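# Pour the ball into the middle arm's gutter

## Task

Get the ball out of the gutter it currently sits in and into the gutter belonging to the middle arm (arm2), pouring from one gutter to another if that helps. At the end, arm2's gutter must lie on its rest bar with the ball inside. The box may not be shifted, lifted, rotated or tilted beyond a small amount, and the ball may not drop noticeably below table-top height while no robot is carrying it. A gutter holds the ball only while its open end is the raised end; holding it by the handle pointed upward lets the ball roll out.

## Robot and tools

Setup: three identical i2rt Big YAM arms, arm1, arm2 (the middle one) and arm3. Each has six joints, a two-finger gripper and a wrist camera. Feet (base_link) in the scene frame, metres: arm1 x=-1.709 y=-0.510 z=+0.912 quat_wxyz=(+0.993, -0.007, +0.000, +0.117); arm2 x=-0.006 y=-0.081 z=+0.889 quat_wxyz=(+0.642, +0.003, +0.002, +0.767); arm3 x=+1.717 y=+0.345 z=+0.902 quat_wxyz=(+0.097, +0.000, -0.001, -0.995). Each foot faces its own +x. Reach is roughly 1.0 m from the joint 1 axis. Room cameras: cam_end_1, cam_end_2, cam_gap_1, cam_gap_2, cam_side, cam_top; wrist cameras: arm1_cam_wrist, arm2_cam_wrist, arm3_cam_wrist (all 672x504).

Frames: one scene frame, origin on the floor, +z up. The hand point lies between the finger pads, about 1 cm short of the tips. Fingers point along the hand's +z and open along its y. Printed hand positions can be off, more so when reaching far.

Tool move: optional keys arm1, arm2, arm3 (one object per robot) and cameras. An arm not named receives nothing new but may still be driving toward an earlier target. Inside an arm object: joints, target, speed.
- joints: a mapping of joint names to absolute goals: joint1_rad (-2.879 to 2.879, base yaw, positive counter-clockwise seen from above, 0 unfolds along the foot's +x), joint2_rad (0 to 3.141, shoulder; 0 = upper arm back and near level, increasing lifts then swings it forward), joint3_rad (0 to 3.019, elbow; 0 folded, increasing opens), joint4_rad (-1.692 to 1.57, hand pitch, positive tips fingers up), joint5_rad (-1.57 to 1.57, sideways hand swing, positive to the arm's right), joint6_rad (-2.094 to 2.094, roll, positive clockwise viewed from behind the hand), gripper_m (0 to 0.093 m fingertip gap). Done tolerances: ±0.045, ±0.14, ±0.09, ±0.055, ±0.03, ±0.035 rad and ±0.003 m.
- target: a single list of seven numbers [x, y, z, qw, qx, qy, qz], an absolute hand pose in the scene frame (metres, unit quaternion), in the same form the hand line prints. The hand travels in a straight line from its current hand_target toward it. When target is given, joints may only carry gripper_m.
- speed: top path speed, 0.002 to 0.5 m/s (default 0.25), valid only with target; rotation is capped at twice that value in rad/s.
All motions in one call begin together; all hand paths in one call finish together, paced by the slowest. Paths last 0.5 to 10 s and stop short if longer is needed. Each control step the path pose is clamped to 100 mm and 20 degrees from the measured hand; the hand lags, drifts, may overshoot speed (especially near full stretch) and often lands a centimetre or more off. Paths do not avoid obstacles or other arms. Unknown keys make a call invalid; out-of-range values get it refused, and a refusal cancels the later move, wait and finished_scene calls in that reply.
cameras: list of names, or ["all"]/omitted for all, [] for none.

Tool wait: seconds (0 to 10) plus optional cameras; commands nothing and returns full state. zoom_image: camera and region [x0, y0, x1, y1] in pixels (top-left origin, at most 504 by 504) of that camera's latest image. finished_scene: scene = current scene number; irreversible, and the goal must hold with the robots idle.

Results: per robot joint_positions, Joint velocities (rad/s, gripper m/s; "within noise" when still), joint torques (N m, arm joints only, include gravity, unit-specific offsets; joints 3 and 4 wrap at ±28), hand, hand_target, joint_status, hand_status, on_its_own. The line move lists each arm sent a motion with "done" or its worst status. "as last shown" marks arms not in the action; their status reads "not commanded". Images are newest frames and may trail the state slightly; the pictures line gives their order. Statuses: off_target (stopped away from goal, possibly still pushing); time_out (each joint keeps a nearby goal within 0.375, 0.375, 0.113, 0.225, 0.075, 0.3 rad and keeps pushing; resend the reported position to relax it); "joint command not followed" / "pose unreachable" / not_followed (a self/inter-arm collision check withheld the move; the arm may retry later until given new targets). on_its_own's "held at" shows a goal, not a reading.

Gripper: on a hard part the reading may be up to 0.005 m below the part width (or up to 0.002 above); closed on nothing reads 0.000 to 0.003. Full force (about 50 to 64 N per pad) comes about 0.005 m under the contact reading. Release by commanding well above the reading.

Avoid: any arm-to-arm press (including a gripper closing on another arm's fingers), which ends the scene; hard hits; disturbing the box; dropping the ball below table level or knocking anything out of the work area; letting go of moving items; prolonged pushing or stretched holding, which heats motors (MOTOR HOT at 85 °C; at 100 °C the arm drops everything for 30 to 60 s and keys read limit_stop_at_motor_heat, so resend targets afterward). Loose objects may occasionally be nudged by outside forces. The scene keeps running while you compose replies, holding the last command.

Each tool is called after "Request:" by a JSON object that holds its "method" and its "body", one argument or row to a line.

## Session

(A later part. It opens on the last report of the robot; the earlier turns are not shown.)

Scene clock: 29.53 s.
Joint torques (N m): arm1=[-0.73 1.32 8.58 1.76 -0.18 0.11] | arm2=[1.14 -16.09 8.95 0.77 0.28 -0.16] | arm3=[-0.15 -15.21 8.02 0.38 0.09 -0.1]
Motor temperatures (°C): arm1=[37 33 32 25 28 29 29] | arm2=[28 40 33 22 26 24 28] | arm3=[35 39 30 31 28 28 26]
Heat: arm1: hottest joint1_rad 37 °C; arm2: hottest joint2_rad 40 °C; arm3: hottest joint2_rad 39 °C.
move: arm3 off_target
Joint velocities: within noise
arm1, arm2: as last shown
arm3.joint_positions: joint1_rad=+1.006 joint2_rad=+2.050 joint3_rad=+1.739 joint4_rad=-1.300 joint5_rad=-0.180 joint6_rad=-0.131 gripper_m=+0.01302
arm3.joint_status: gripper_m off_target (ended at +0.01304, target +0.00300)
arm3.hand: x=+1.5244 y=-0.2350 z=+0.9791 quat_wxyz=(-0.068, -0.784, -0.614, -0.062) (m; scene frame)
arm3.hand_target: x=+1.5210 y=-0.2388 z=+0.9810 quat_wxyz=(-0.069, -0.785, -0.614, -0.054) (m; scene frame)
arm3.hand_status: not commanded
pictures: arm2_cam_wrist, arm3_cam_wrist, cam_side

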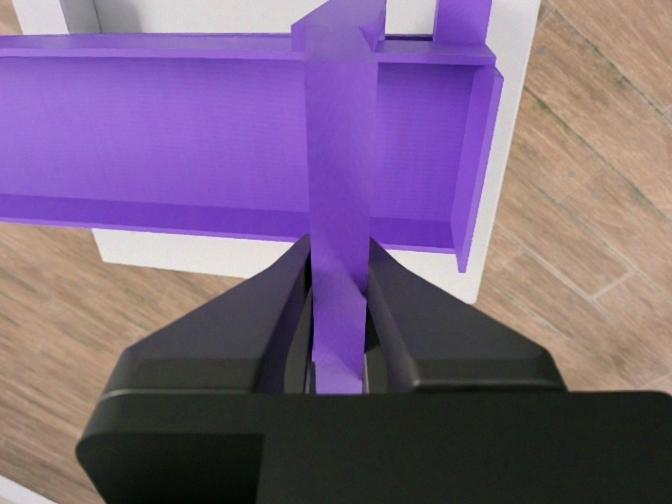

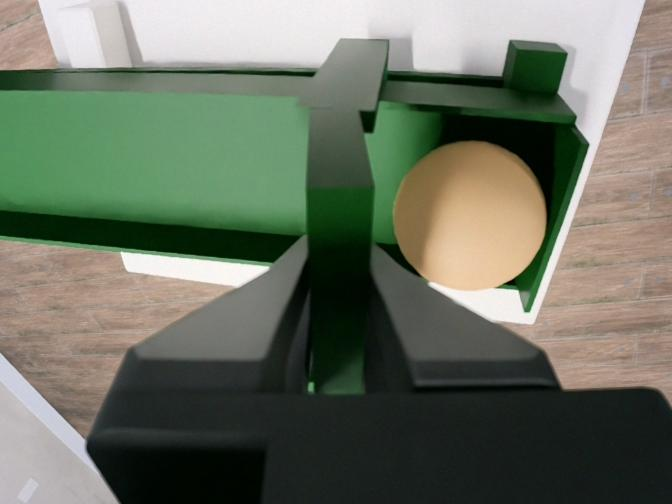

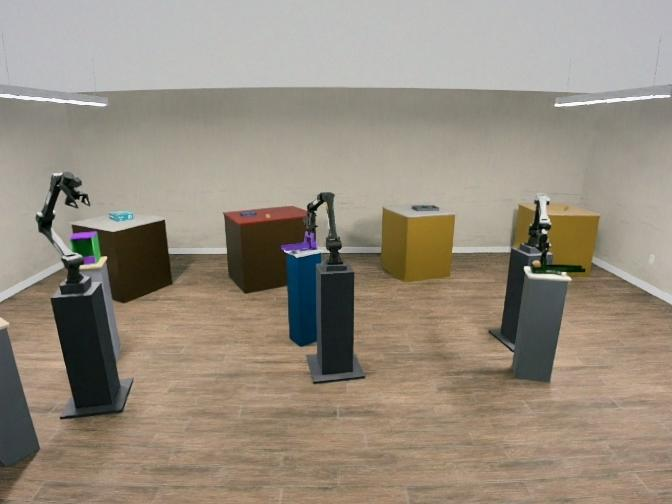

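Request:
{"method": "move", "body": {
  "arm3": {"target":[1.522,-0.238,1.15,0.0823,0.7837,0.6123,0.0643],"speed":0.12},
  "arm2": {"target":[-0.212,0.434,1.15,-0.0927,-0.882,0.4592,0.0482],"speed":0.12},
  "cameras": ["arm2_cam_wrist","arm3_cam_wrist","cam_side","cam_end_2"]
}}

Request:
{"method": "zoom_image", "body": {
  "camera": "cam_side",
  "region": [250, 170, 350, 270]
}}

Request:
{"method": "zoom_image", "body": {
  "camera": "cam_side",
  "region": [500, 180, 600, 280]
}}

Scene clock: 36.07 s.
Joint torques (N m): arm1=[-0.67 1.32 8.58 1.78 -0.18 0.1] | arm2=[1.2 -18.37 15.53 -0.27 -0.5 -0.22] | arm3=[-0.97 -16.97 12.23 -0.57 -0.37 -0.17]
Motor temperatures (°C): arm1=[36 32 32 25 28 28 29] | arm2=[28 40 34 22 26 24 28] | arm3=[34 39 30 31 28 28 27]
Heat: arm1: hottest joint1_rad 36 °C; arm2: hottest joint2_rad 40 °C; arm3: hottest joint2_rad 39 °C.
move: arm2 off_target; arm3 off_target
Joint velocities: within noise
arm1: as last shown
arm2.joint_positions: joint1_rad=+0.155 joint2_rad=+1.853 joint3_rad=+1.824 joint4_rad=-1.682 joint5_rad=-0.188 joint6_rad=-0.276 gripper_m=+0.01181
arm2.joint_status: not commanded
arm2.hand: x=-0.2110 y=+0.4197 z=+1.1150 quat_wxyz=(+0.117, +0.877, -0.465, -0.017) (m; scene frame)
arm2.hand_target: x=-0.2112 y=+0.4319 z=+1.1499 quat_wxyz=(+0.092, +0.882, -0.459, -0.048) (m; scene frame)
arm2.hand_status: off_target (0.038 m and 4.6 deg from the pose sent, 0.186 m and 1.5 deg at the start)
arm3.joint_positions: joint1_rad=+1.006 joint2_rad=+2.016 joint3_rad=+2.038 joint4_rad=-1.691 joint5_rad=-0.200 joint6_rad=-0.131 gripper_m=+0.01302
arm3.joint_status: not commanded
arm3.hand: x=+1.5299 y=-0.2299 z=+1.1139 quat_wxyz=(-0.062, -0.785, -0.610, -0.092) (m; scene frame)
arm3.hand_target: x=+1.5227 y=-0.2360 z=+1.1498 quat_wxyz=(-0.083, -0.784, -0.612, -0.062) (m; scene frame)
arm3.hand_status: off_target (0.038 m and 3.9 deg from the pose sent, 0.171 m and 1.7 deg at the start; a joint's target at an end of its range on 19 of 72 steps)
pictures: arm2_cam_wrist, arm3_cam_wrist, cam_end_2, cam_side

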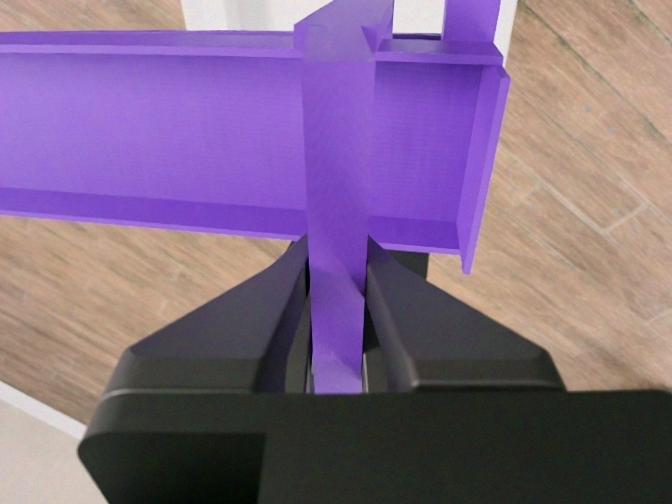

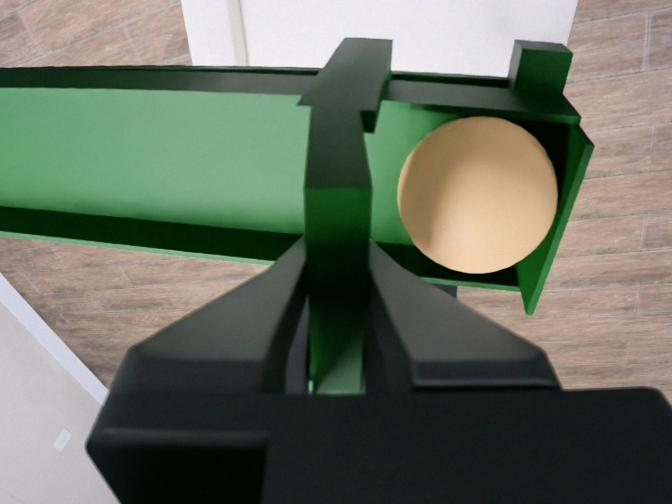

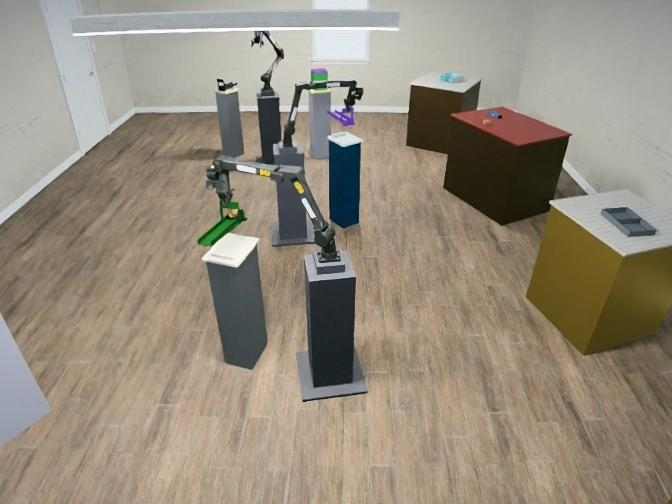

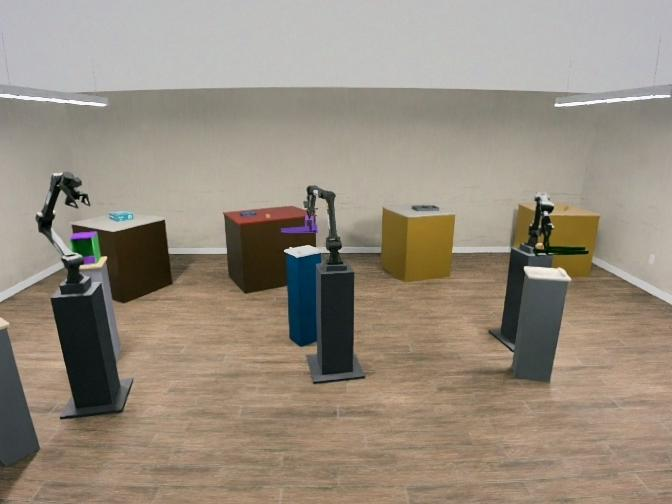

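Scaled by 5.040 from the camera's 672x504 image, which has a finer 960x720 frame.

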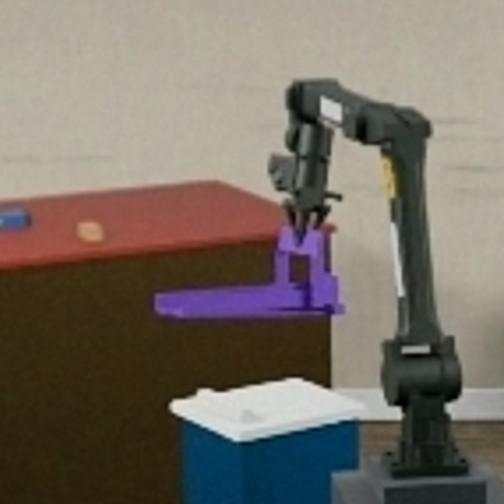

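Scaled by 5.040 from the camera's 672x504 image, which has a finer 960x720 frame.

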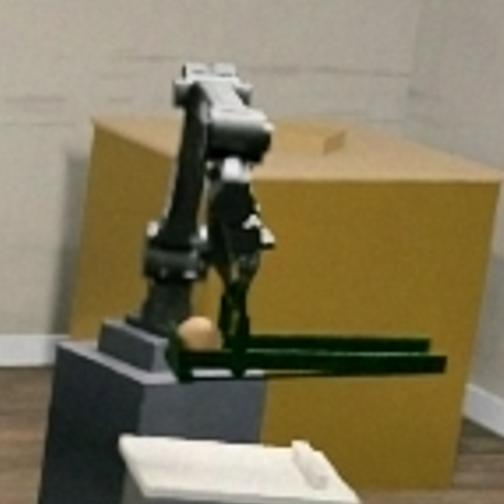

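Request:
{"method": "move", "body": {
  "arm3": {"target":[1.307,-0.065,1.13,0.1215,0.9888,0.0865,0.0106],"speed":0.15},
  "arm2": {"target":[0.149,0.499,1.13,-0.0516,-0.4194,0.899,0.1105],"speed":0.25},
  "cameras": ["arm3_cam_wrist","cam_end_2","cam_side"]
}}

Request:
{"method": "move", "body": {
  "arm3": {"target":[1.135,0.2,1.13,0.0961,0.782,-0.611,-0.0751],"speed":0.15},
  "arm2": {"target":[0.469,0.318,1.13,0.0212,0.172,0.9776,0.12],"speed":0.25},
  "cameras": ["arm3_cam_wrist","cam_end_2","cam_side"]
}}

Scene clock: 41.63 s.
Joint torques (N m): arm1=[-0.67 1.26 8.57 1.76 -0.18 0.1] | arm2=[1.61 -16.73 16.14 0.9 -0.33 0.11] | arm3=[-0.97 -15.91 8.73 0.8 -0.18 0.05]
Motor temperatures (°C): arm1=[36 32 32 25 28 28 28] | arm2=[28 40 34 22 26 24 28] | arm3=[34 40 30 31 28 28 27]
Heat: arm1: hottest joint1_rad 36 °C; arm2: hottest joint2_rad 40 °C; arm3: hottest joint2_rad 40 °C.
move: arm2 off_target; arm3 off_target
Joint velocities: within noise
arm1: as last shown
arm2.joint_positions: joint1_rad=-0.497 joint2_rad=+1.849 joint3_rad=+1.798 joint4_rad=-1.503 joint5_rad=-0.219 joint6_rad=+0.370 gripper_m=+0.01181
arm2.joint_status: not commanded
arm2.hand: x=+0.1416 y=+0.4781 z=+1.1039 quat_wxyz=(+0.076, +0.424, -0.899, -0.083) (m; scene frame)
arm2.hand_target: x=+0.1484 y=+0.4968 z=+1.1305 quat_wxyz=(+0.052, +0.420, -0.899, -0.111) (m; scene frame)
arm2.hand_status: off_target (0.034 m and 4.2 deg from the pose sent, 0.369 m and 74.8 deg at the start)
arm3.joint_positions: joint1_rad=+0.542 joint2_rad=+1.816 joint3_rad=+1.715 joint4_rad=-1.405 joint5_rad=-0.204 joint6_rad=+0.551 gripper_m=+0.01304
arm3.joint_status: not commanded
arm3.hand: x=+1.3137 y=-0.0661 z=+1.1041 quat_wxyz=(-0.102, -0.990, -0.095, -0.035) (m; scene frame)
arm3.hand_target: x=+1.3075 y=-0.0646 z=+1.1297 quat_wxyz=(-0.121, -0.989, -0.087, -0.011) (m; scene frame)
arm3.hand_status: off_target (0.027 m and 3.7 deg from the pose sent, 0.278 m and 66.3 deg at the start)
pictures: arm3_cam_wrist, cam_end_2, cam_side

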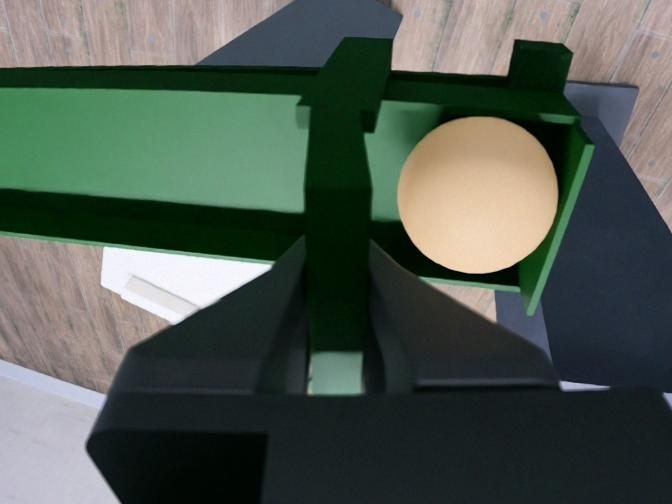

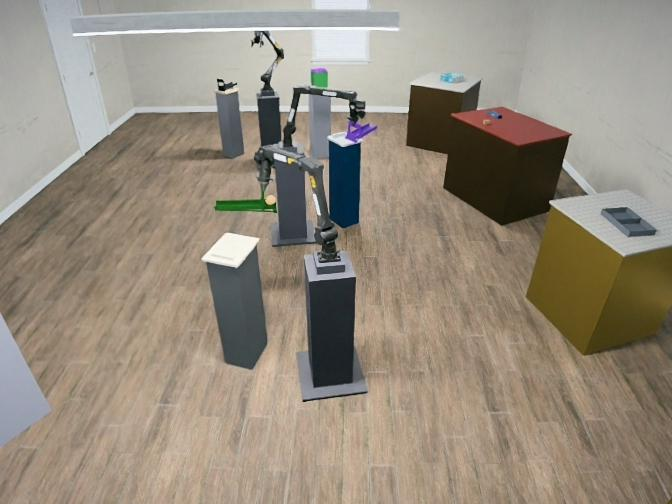

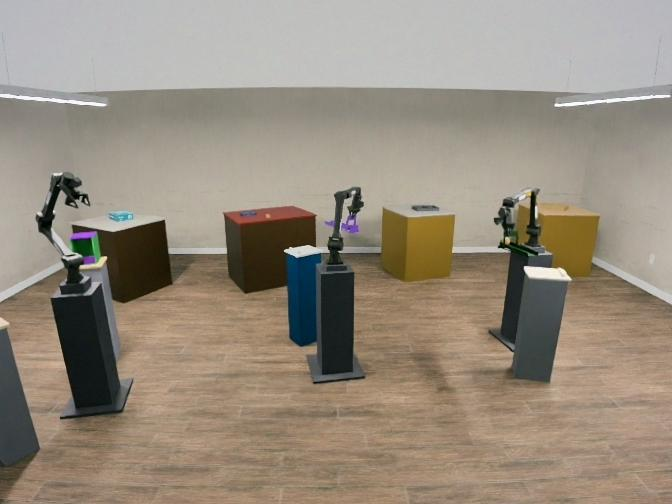

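Scene clock: 47.43 s.
Joint torques (N m): arm1=[-0.73 1.32 8.59 1.76 -0.18 0.1] | arm2=[1.49 -17.03 16.53 1.26 -0.14 0.14] | arm3=[-1.08 -12.69 12.86 0.7 0.14 0.03]
Motor temperatures (°C): arm1=[36 32 33 25 27 28 28] | arm2=[27 40 35 22 26 24 28] | arm3=[34 40 31 31 28 28 27]
Heat: arm1: hottest joint1_rad 36 °C; arm2: hottest joint2_rad 40 °C; arm3: hottest joint2_rad 40 °C.
move: arm2 off_target; arm3 off_target
Joint velocities: within noise
arm1.joint_positions: joint1_rad=-0.748 joint2_rad=+0.602 joint3_rad=+1.393 joint4_rad=-1.555 joint5_rad=-0.170 joint6_rad=-0.184 gripper_m=+0.09396
arm1.joint_status: not commanded
arm1.hand: x=-1.5290 y=-0.5723 z=+1.4175 quat_wxyz=(-0.396, -0.115, -0.909, +0.067) (m; scene frame)
arm1.hand_target: x=-1.5308 y=-0.5713 z=+1.4255 quat_wxyz=(-0.405, -0.113, -0.905, +0.070) (m; scene frame)
arm1.hand_status: not commanded
arm2.joint_positions: joint1_rad=-1.078 joint2_rad=+1.822 joint3_rad=+1.758 joint4_rad=-1.376 joint5_rad=-0.122 joint6_rad=+1.011 gripper_m=+0.01181
arm2.joint_status: not commanded
arm2.hand: x=+0.4487 y=+0.3046 z=+1.1002 quat_wxyz=(+0.005, -0.165, -0.982, -0.090) (m; scene frame)
arm2.hand_target: x=+0.4671 y=+0.3162 z=+1.1304 quat_wxyz=(-0.021, -0.172, -0.978, -0.120) (m; scene frame)
arm2.hand_status: off_target (0.038 m and 4.7 deg from the pose sent, 0.365 m and 71.1 deg at the start)
arm3.joint_positions: joint1_rad=+0.063 joint2_rad=+1.757 joint3_rad=+1.625 joint4_rad=-1.272 joint5_rad=+0.001 joint6_rad=+1.558 gripper_m=+0.01306
arm3.joint_status: not commanded
arm3.hand: x=+1.1582 y=+0.1991 z=+1.0997 quat_wxyz=(-0.066, -0.793, +0.603, +0.051) (m; scene frame)
arm3.hand_target: x=+1.1372 y=+0.2007 z=+1.1304 quat_wxyz=(-0.096, -0.782, +0.611, +0.075) (m; scene frame)
arm3.hand_status: off_target (0.038 m and 4.6 deg from the pose sent, 0.322 m and 87.4 deg at the start)
pictures: arm3_cam_wrist, cam_end_2, cam_side

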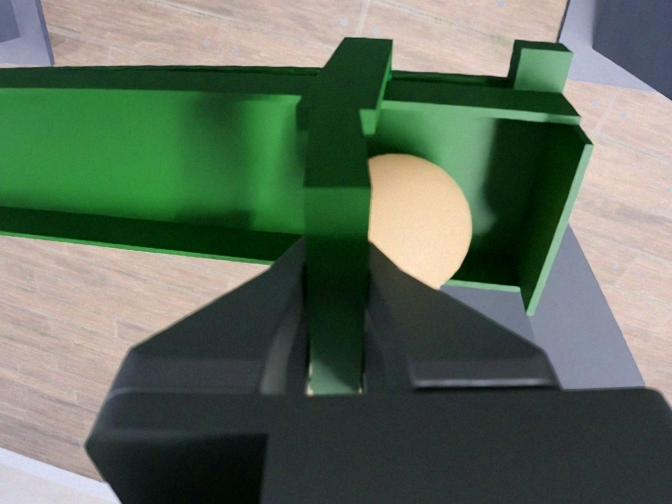

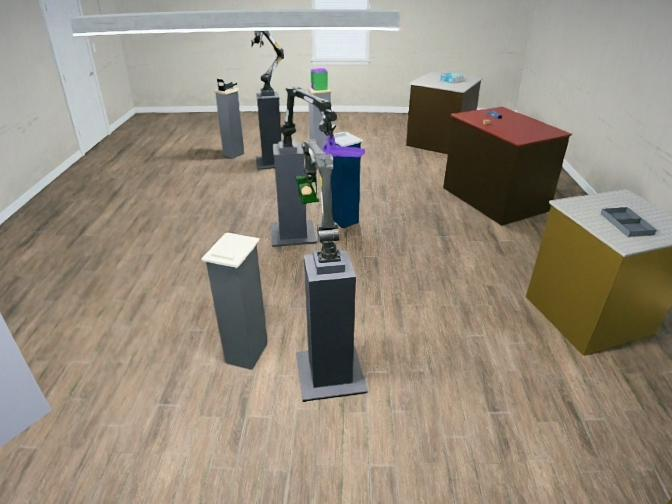

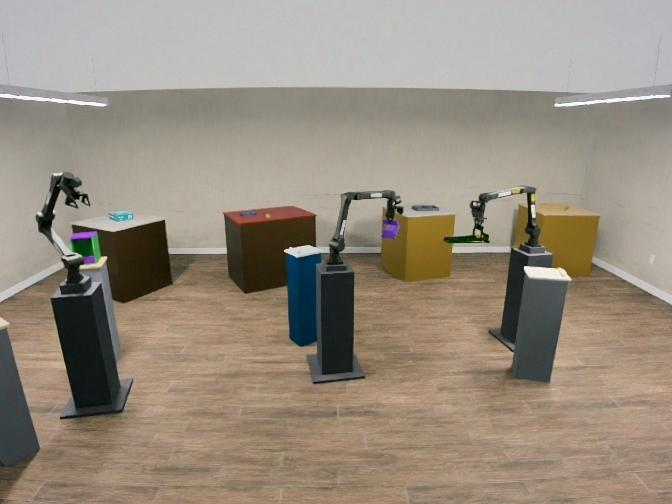

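Request:
{"method": "move", "body": {
  "arm3": {"joints":{"joint4_rad":-1.08}},
  "cameras": ["arm3_cam_wrist","cam_side"]
}}

Request:
{"method": "zoom_image", "body": {
  "camera": "cam_side",
  "region": [410, 170, 560, 270]
}}

Scene clock: 48.70 s.
Joint torques (N m): arm1=[-0.73 1.26 8.58 1.77 -0.19 0.1] | arm2=[1.38 -16.67 16.54 1.18 -0.14 0.13] | arm3=[-1.2 -13.33 13.14 1.61 0.13 0.02]
Motor temperatures (°C): arm1=[36 32 33 25 27 28 28] | arm2=[27 40 35 22 26 24 29] | arm3=[34 40 31 31 28 28 27]
Heat: arm1: hottest joint1_rad 36 °C; arm2: hottest joint2_rad 40 °C; arm3: hottest joint2_rad 40 °C.
move: arm3 done
Joint velocities: within noise
arm1, arm2: as last shown
arm2.hand: x=+0.4487 y=+0.3046 z=+1.1000 quat_wxyz=(+0.005, -0.165, -0.982, -0.089) (m; scene frame)
arm2.hand_target: x=+0.4671 y=+0.3162 z=+1.1303 quat_wxyz=(-0.021, -0.172, -0.978, -0.120) (m; scene frame)
arm3.joint_positions: joint1_rad=+0.063 joint2_rad=+1.758 joint3_rad=+1.625 joint4_rad=-1.102 joint5_rad=+0.002 joint6_rad=+1.558 gripper_m=+0.01304
arm3.joint_status: all done
arm3.hand: x=+1.1189 y=+0.1889 z=+1.1094 quat_wxyz=(-0.132, -0.784, +0.597, +0.103) (m; scene frame)
arm3.hand_target: x=+1.0959 y=+0.1903 z=+1.1453 quat_wxyz=(-0.168, -0.770, +0.602, +0.131) (m; scene frame)
arm3.hand_status: not commanded
pictures: arm3_cam_wrist, cam_side

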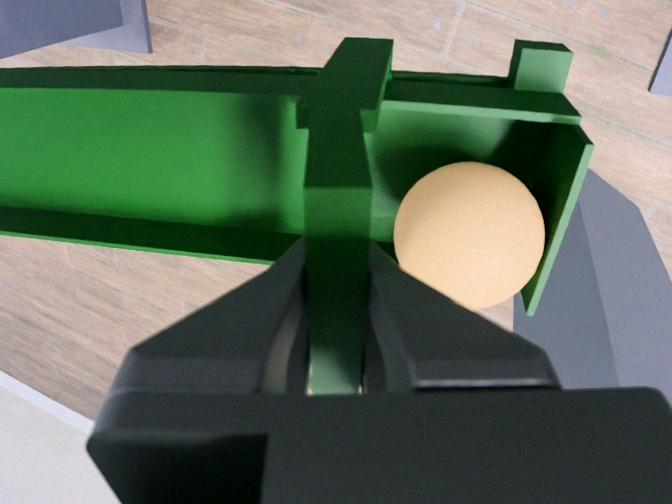

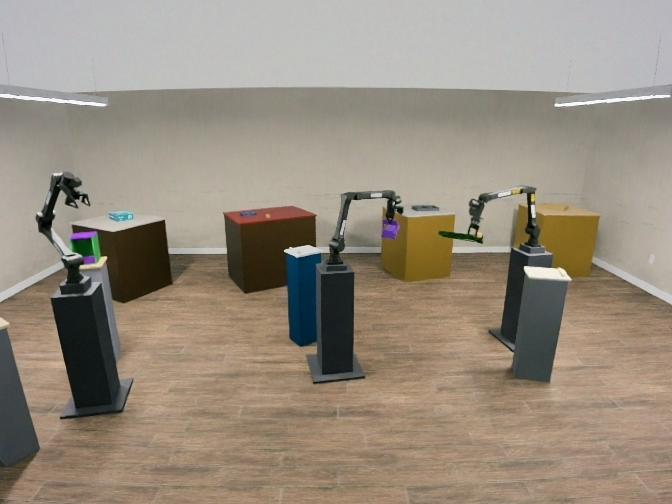

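Scaled by 3.360 from the camera's 672x504 image, which has a finer 960x720 frame.

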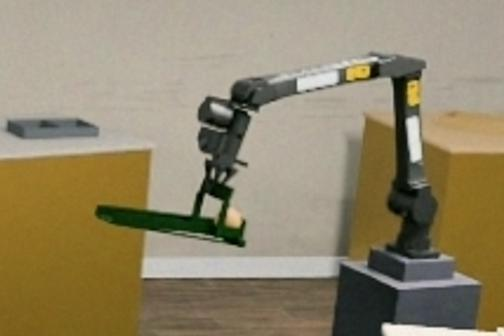

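Request:
{"method": "move", "body": {
  "arm2": {"target":[0.528,0.051,1.01,0.1385,0.600,0.7675,0.1773],"speed":0.2},
  "cameras": ["cam_side","cam_top","arm2_cam_wrist"]
}}

Request:
{"method": "zoom_image", "body": {
  "camera": "cam_side",
  "region": [310, 150, 560, 290]
}}

Request:
{"method": "zoom_image", "body": {
  "camera": "cam_top",
  "region": [310, 180, 620, 320]
}}

Scene clock: 53.07 s.
Joint torques (N m): arm1=[-0.67 1.26 8.58 1.76 -0.18 0.1] | arm2=[1.55 -15.62 10.13 2.11 0.05 0.11] | arm3=[-1.03 -13.27 13.12 1.58 0.12 0.02]
Motor temperatures (°C): arm1=[36 32 33 25 27 28 28] | arm2=[27 40 35 22 26 24 29] | arm3=[34 40 31 31 28 27 27]
Heat: arm1: hottest joint1_rad 36 °C; arm2: hottest joint2_rad 40 °C; arm3: hottest joint2_rad 40 °C.
move: arm2 off_target
Joint velocities: within noise
arm1, arm3: as last shown
arm2.joint_positions: joint1_rad=-1.502 joint2_rad=+1.615 joint3_rad=+1.133 joint4_rad=-0.690 joint5_rad=+0.001 joint6_rad=+1.553 gripper_m=+0.01178
arm2.joint_status: not commanded
arm2.hand: x=+0.5188 y=+0.0504 z=+0.9882 quat_wxyz=(-0.121, -0.596, -0.778, -0.154) (m; scene frame)
arm2.hand_target: x=+0.5275 y=+0.0510 z=+1.0101 quat_wxyz=(-0.138, -0.600, -0.768, -0.177) (m; scene frame)
arm2.hand_status: off_target (0.024 m and 3.6 deg from the pose sent, 0.281 m and 59.5 deg at the start)
pictures: arm2_cam_wrist, cam_side, cam_top

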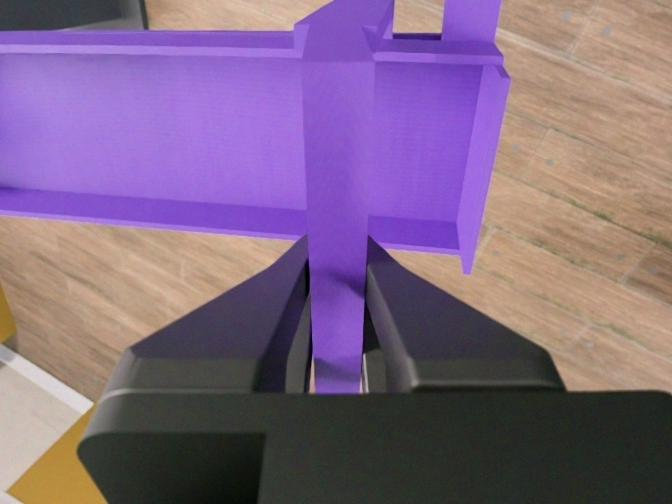

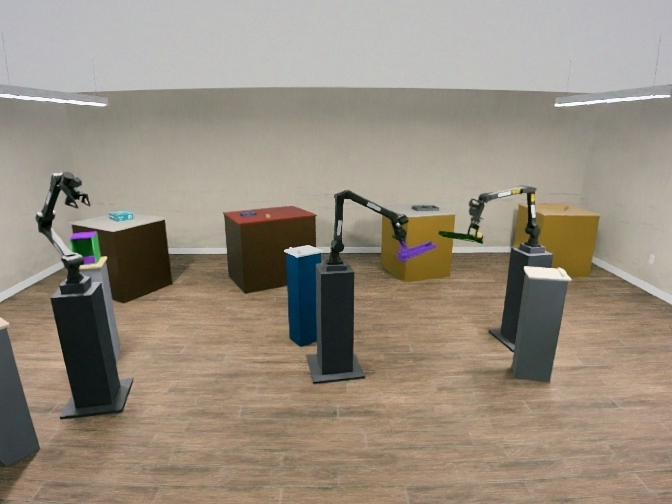

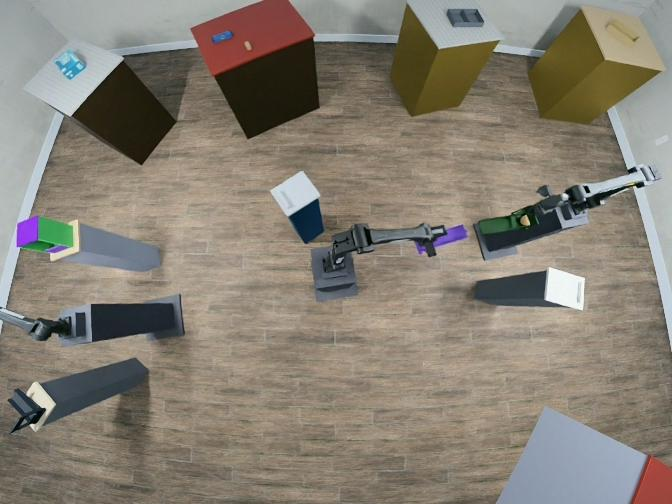

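Scaled by 2.016 from the camera's 672x504 image, which has a finer 960x720 frame.

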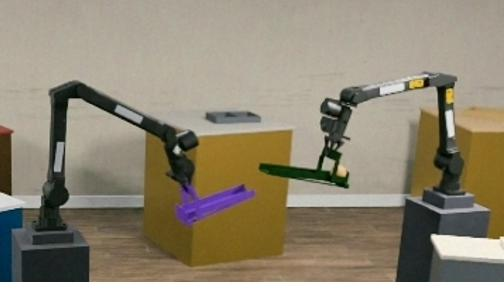

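Scaled by 1.626 from the camera's 672x504 image, which has a finer 960x720 frame.

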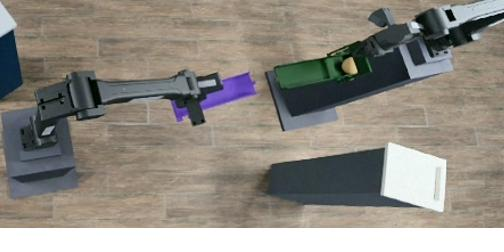

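Request:
{"method": "move", "body": {
  "arm2": {"target":[0.798,0.118,1.01,0.1385,0.600,0.7675,0.1773],"speed":0.15},
  "cameras": ["cam_side","cam_top","arm3_cam_wrist"]
}}

Request:
{"method": "zoom_image", "body": {
  "camera": "cam_side",
  "region": [370, 160, 530, 280]
}}

Request:
{"method": "zoom_image", "body": {
  "camera": "cam_top",
  "region": [410, 180, 570, 280]
}}

Scene clock: 56.67 s.
Joint torques (N m): arm1=[-0.73 1.38 8.58 1.76 -0.18 0.1] | arm2=[1.61 -24.23 17.31 1.03 0.04 0.12] | arm3=[-1.03 -13.33 13.11 1.59 0.13 0.03]
Motor temperatures (°C): arm1=[36 32 33 25 27 28 28] | arm2=[27 40 36 22 26 24 29] | arm3=[34 40 31 31 28 27 27]
Heat: arm1: hottest joint1_rad 36 °C; arm2: hottest joint2_rad 40 °C; arm3: hottest joint2_rad 40 °C.
move: arm2 off_target
Joint velocities: within noise
arm1, arm3: as last shown
arm2.joint_positions: joint1_rad=-1.502 joint2_rad=+2.335 joint3_rad=+2.232 joint4_rad=-1.082 joint5_rad=+0.001 joint6_rad=+1.553 gripper_m=+0.01179
arm2.joint_status: not commanded
arm2.hand: x=+0.7756 y=+0.1150 z=+0.9743 quat_wxyz=(-0.117, -0.597, -0.779, -0.149) (m; scene frame)
arm2.hand_target: x=+0.7950 y=+0.1174 z=+1.0107 quat_wxyz=(-0.139, -0.600, -0.768, -0.178) (m; scene frame)
arm2.hand_status: off_target (0.042 m and 4.4 deg from the pose sent, 0.288 m and 3.6 deg at the start)
pictures: arm3_cam_wrist, cam_side, cam_top

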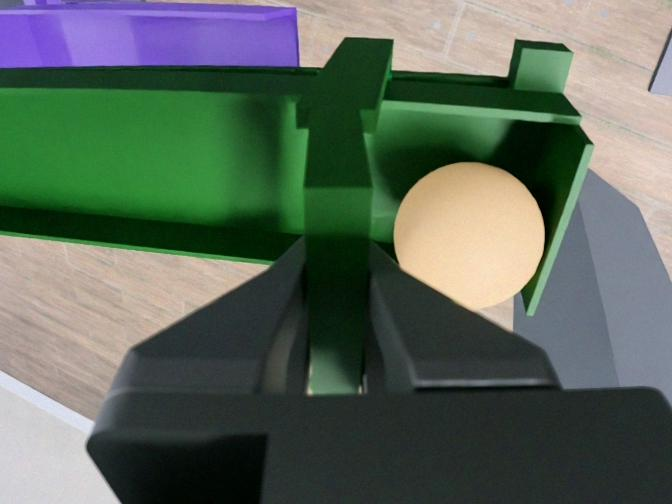

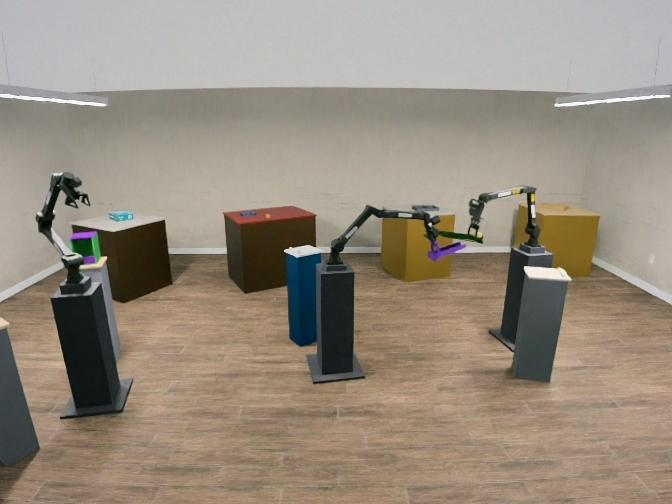

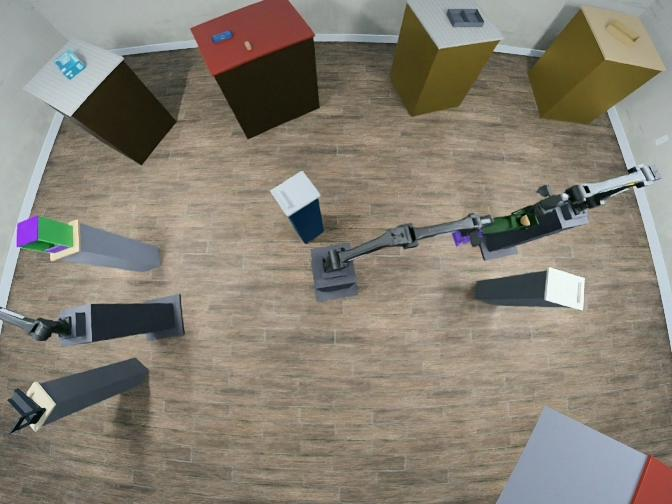

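Scaled by 3.150 from the camera's 672x504 image, which has a finer 960x720 frame.

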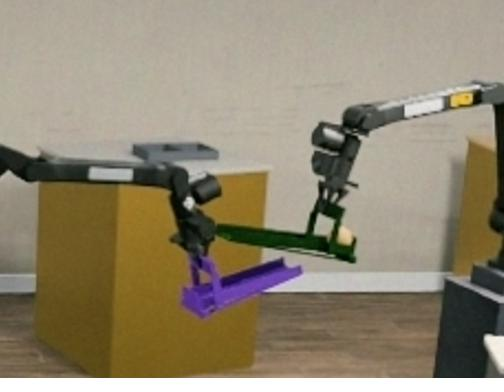

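Scaled by 3.150 from the camera's 672x504 image, which has a finer 960x720 frame.

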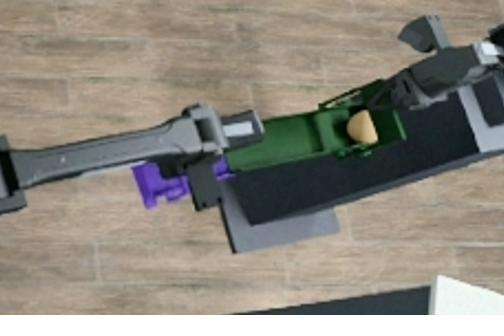

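Request:
{"method": "move", "body": {
  "arm3": {"target":[1.178,0.210,1.15,0.168,0.770,-0.602,-0.131],"speed":0.12},
  "cameras": ["cam_side","cam_top","arm3_cam_wrist","arm2_cam_wrist"]
}}

Request:
{"method": "zoom_image", "body": {
  "camera": "cam_side",
  "region": [370, 160, 530, 280]
}}

Request:
{"method": "zoom_image", "body": {
  "camera": "cam_top",
  "region": [410, 180, 570, 280]
}}

Scene clock: 59.60 s.
Joint torques (N m): arm1=[-0.73 1.32 8.58 1.77 -0.18 0.1] | arm2=[1.55 -24.06 17.31 1.13 0.04 0.11] | arm3=[-0.97 -12.63 9.22 1.69 0.14 0.03]
Motor temperatures (°C): arm1=[36 32 33 25 27 28 28] | arm2=[27 41 38 22 25 24 29] | arm3=[34 40 31 31 28 27 27]
Heat: arm1: hottest joint1_rad 36 °C; arm2: hottest joint2_rad 41 °C; arm3: hottest joint2_rad 40 °C.
move: arm3 off_target
Joint velocities: within noise
arm1: as last shown
arm2.joint_positions: joint1_rad=-1.502 joint2_rad=+2.336 joint3_rad=+2.232 joint4_rad=-1.082 joint5_rad=+0.001 joint6_rad=+1.553 gripper_m=+0.01179
arm2.joint_status: not commanded
arm2.hand: x=+0.7754 y=+0.1149 z=+0.9730 quat_wxyz=(-0.116, -0.597, -0.780, -0.148) (m; scene frame)
arm2.hand_target: x=+0.7949 y=+0.1173 z=+1.0107 quat_wxyz=(-0.139, -0.600, -0.768, -0.178) (m; scene frame)
arm2.hand_status: not commanded
arm3.joint_positions: joint1_rad=+0.063 joint2_rad=+1.558 joint3_rad=+1.408 joint4_rad=-1.059 joint5_rad=+0.002 joint6_rad=+1.560 gripper_m=+0.01303
arm3.joint_status: not commanded
arm3.hand: x=+1.1858 y=+0.2066 z=+1.1254 quat_wxyz=(-0.142, -0.782, +0.597, +0.111) (m; scene frame)
arm3.hand_target: x=+1.1787 y=+0.2102 z=+1.1499 quat_wxyz=(-0.168, -0.770, +0.602, +0.131) (m; scene frame)
arm3.hand_status: off_target (0.026 m and 4.0 deg from the pose sent, 0.075 m and 5.5 deg at the start)
pictures: arm2_cam_wrist, arm3_cam_wrist, cam_side, cam_top

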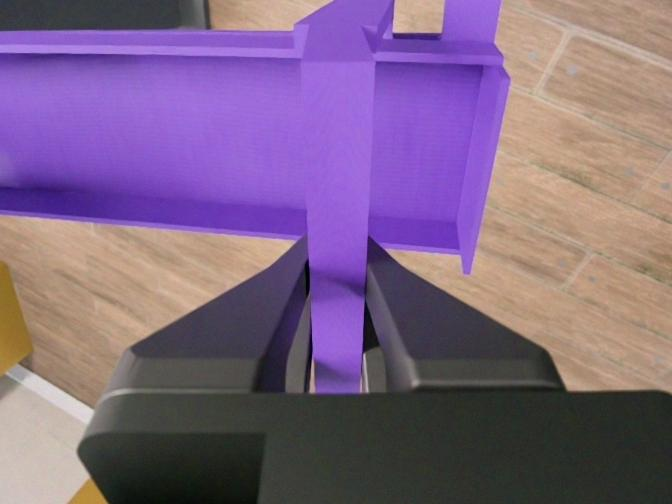

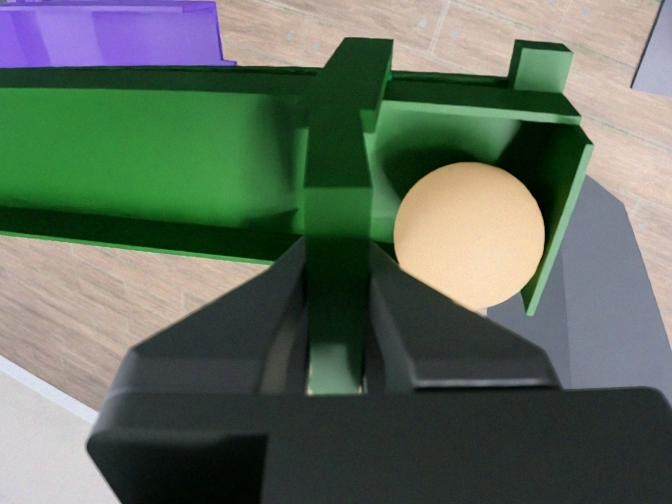

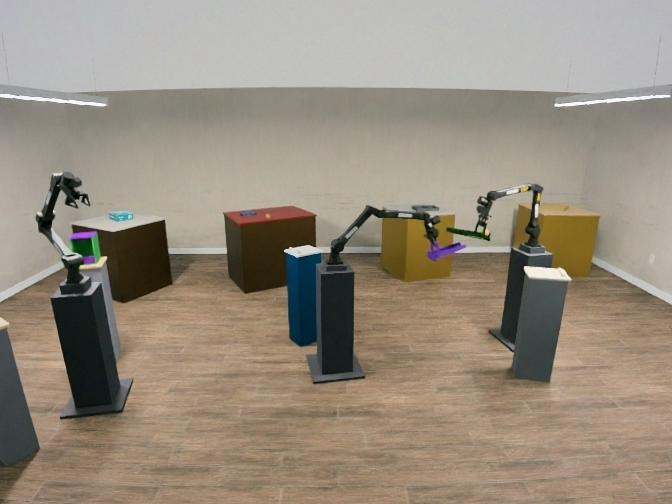

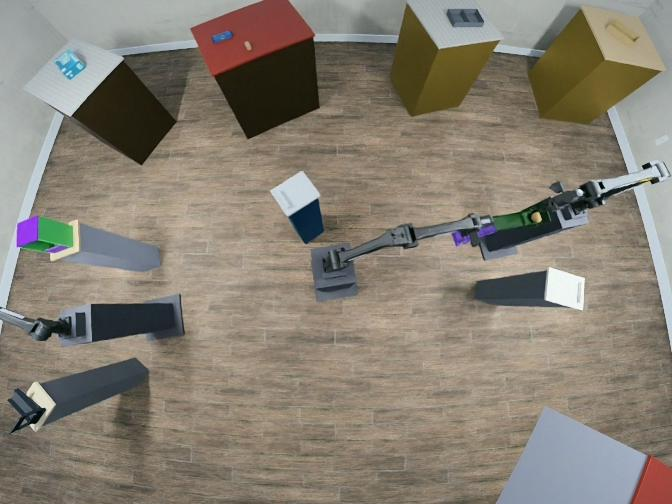

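Scaled by 3.150 from the camera's 672x504 image, which has a finer 960x720 frame.

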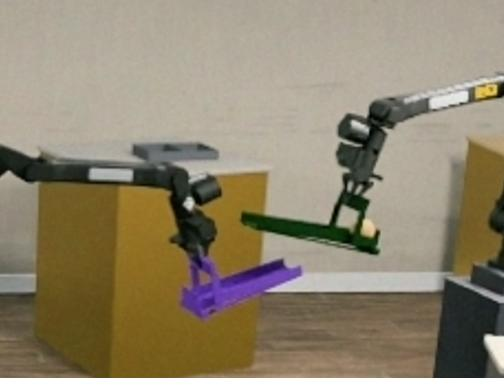

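Scaled by 3.150 from the camera's 672x504 image, which has a finer 960x720 frame.

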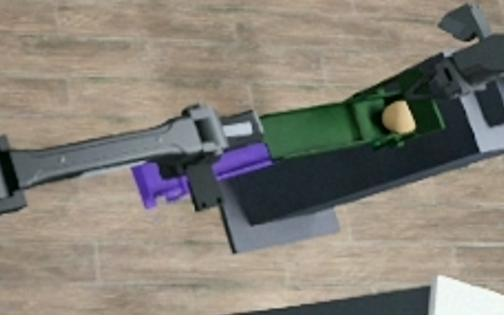

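Request:
{"method": "move", "body": {
  "arm3": {"target":[1.178,0.210,1.135,0.0205,0.788,-0.6155,-0.016],"speed":0.06},
  "cameras": ["cam_side","cam_top","arm3_cam_wrist","arm2_cam_wrist"]
}}

Request:
{"method": "zoom_image", "body": {
  "camera": "cam_side",
  "region": [370, 160, 530, 280]
}}

Scene clock: 64.53 s.
Joint torques (N m): arm1=[-0.73 1.26 8.59 1.77 -0.18 0.1] | arm2=[1.32 -24.35 17.32 1.33 0.03 0.09] | arm3=[-0.85 -12.51 12.34 -0.36 0.11 0.04]
Motor temperatures (°C): arm1=[36 32 33 25 27 28 28] | arm2=[27 42 40 22 25 24 29] | arm3=[34 40 32 31 28 27 27]
Heat: arm1: hottest joint1_rad 36 °C; arm2: hottest joint2_rad 42 °C; arm3: hottest joint2_rad 40 °C.
move: arm3 off_target
Joint velocities: within noise
arm1: as last shown
arm2.joint_positions: joint1_rad=-1.502 joint2_rad=+2.339 joint3_rad=+2.232 joint4_rad=-1.086 joint5_rad=+0.001 joint6_rad=+1.555 gripper_m=+0.01177
arm2.joint_status: not commanded
arm2.hand: x=+0.7745 y=+0.1146 z=+0.9703 quat_wxyz=(-0.114, -0.598, -0.780, -0.145) (m; scene frame)
arm2.hand_target: x=+0.7949 y=+0.1173 z=+1.0106 quat_wxyz=(-0.139, -0.600, -0.768, -0.178) (m; scene frame)
arm2.hand_status: not commanded
arm3.joint_positions: joint1_rad=+0.063 joint2_rad=+1.763 joint3_rad=+1.670 joint4_rad=-1.481 joint5_rad=+0.002 joint6_rad=+1.562 gripper_m=+0.01305
arm3.joint_status: not commanded
arm3.hand: x=+1.1946 y=+0.2089 z=+1.1104 quat_wxyz=(+0.001, -0.795, +0.607, -0.001) (m; scene frame)
arm3.hand_target: x=+1.1794 y=+0.2104 z=+1.1351 quat_wxyz=(-0.021, -0.788, +0.615, +0.016) (m; scene frame)
arm3.hand_status: off_target (0.030 m and 3.3 deg from the pose sent, 0.013 m and 17.9 deg at the start)
pictures: arm2_cam_wrist, arm3_cam_wrist, cam_side, cam_top

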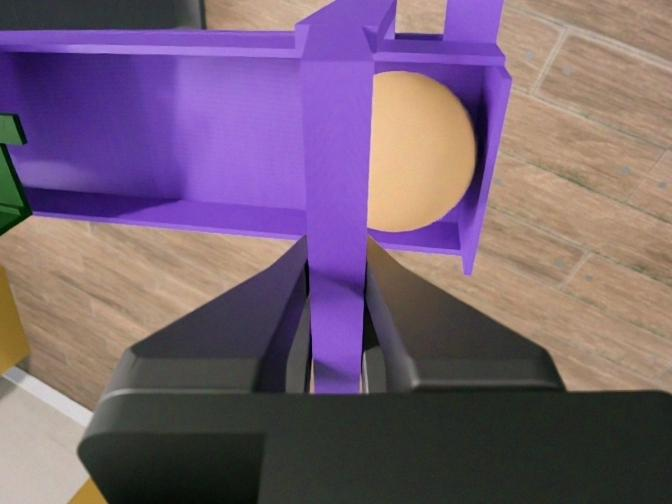

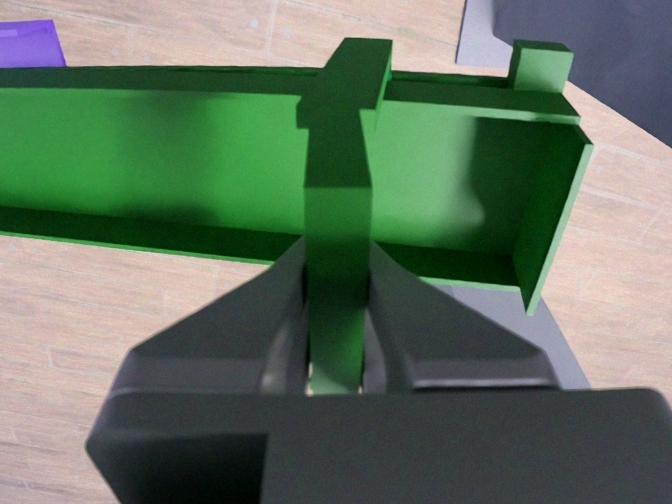

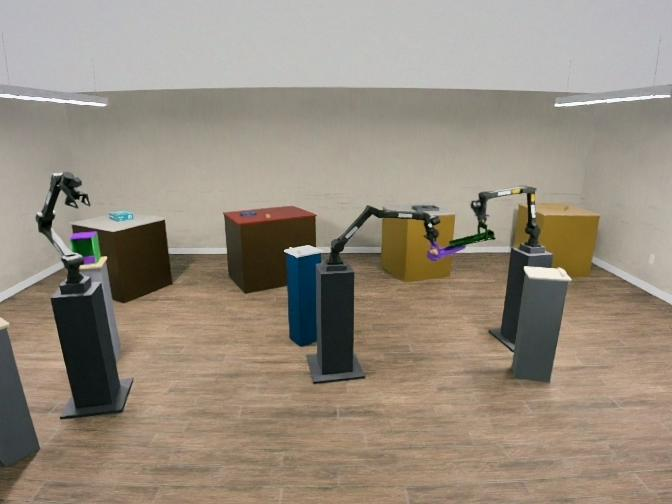

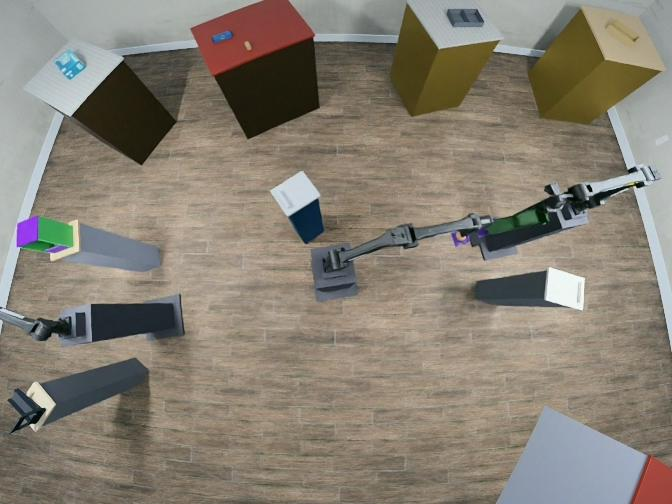

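Scaled by 3.150 from the camera's 672x504 image, which has a finer 960x720 frame.

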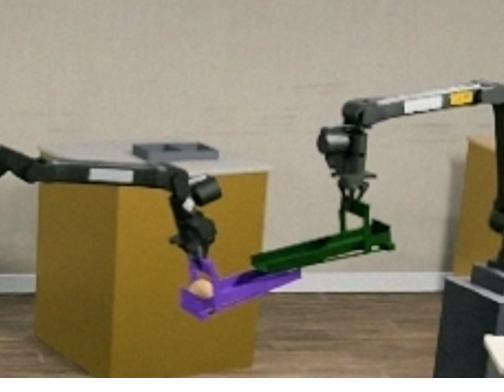

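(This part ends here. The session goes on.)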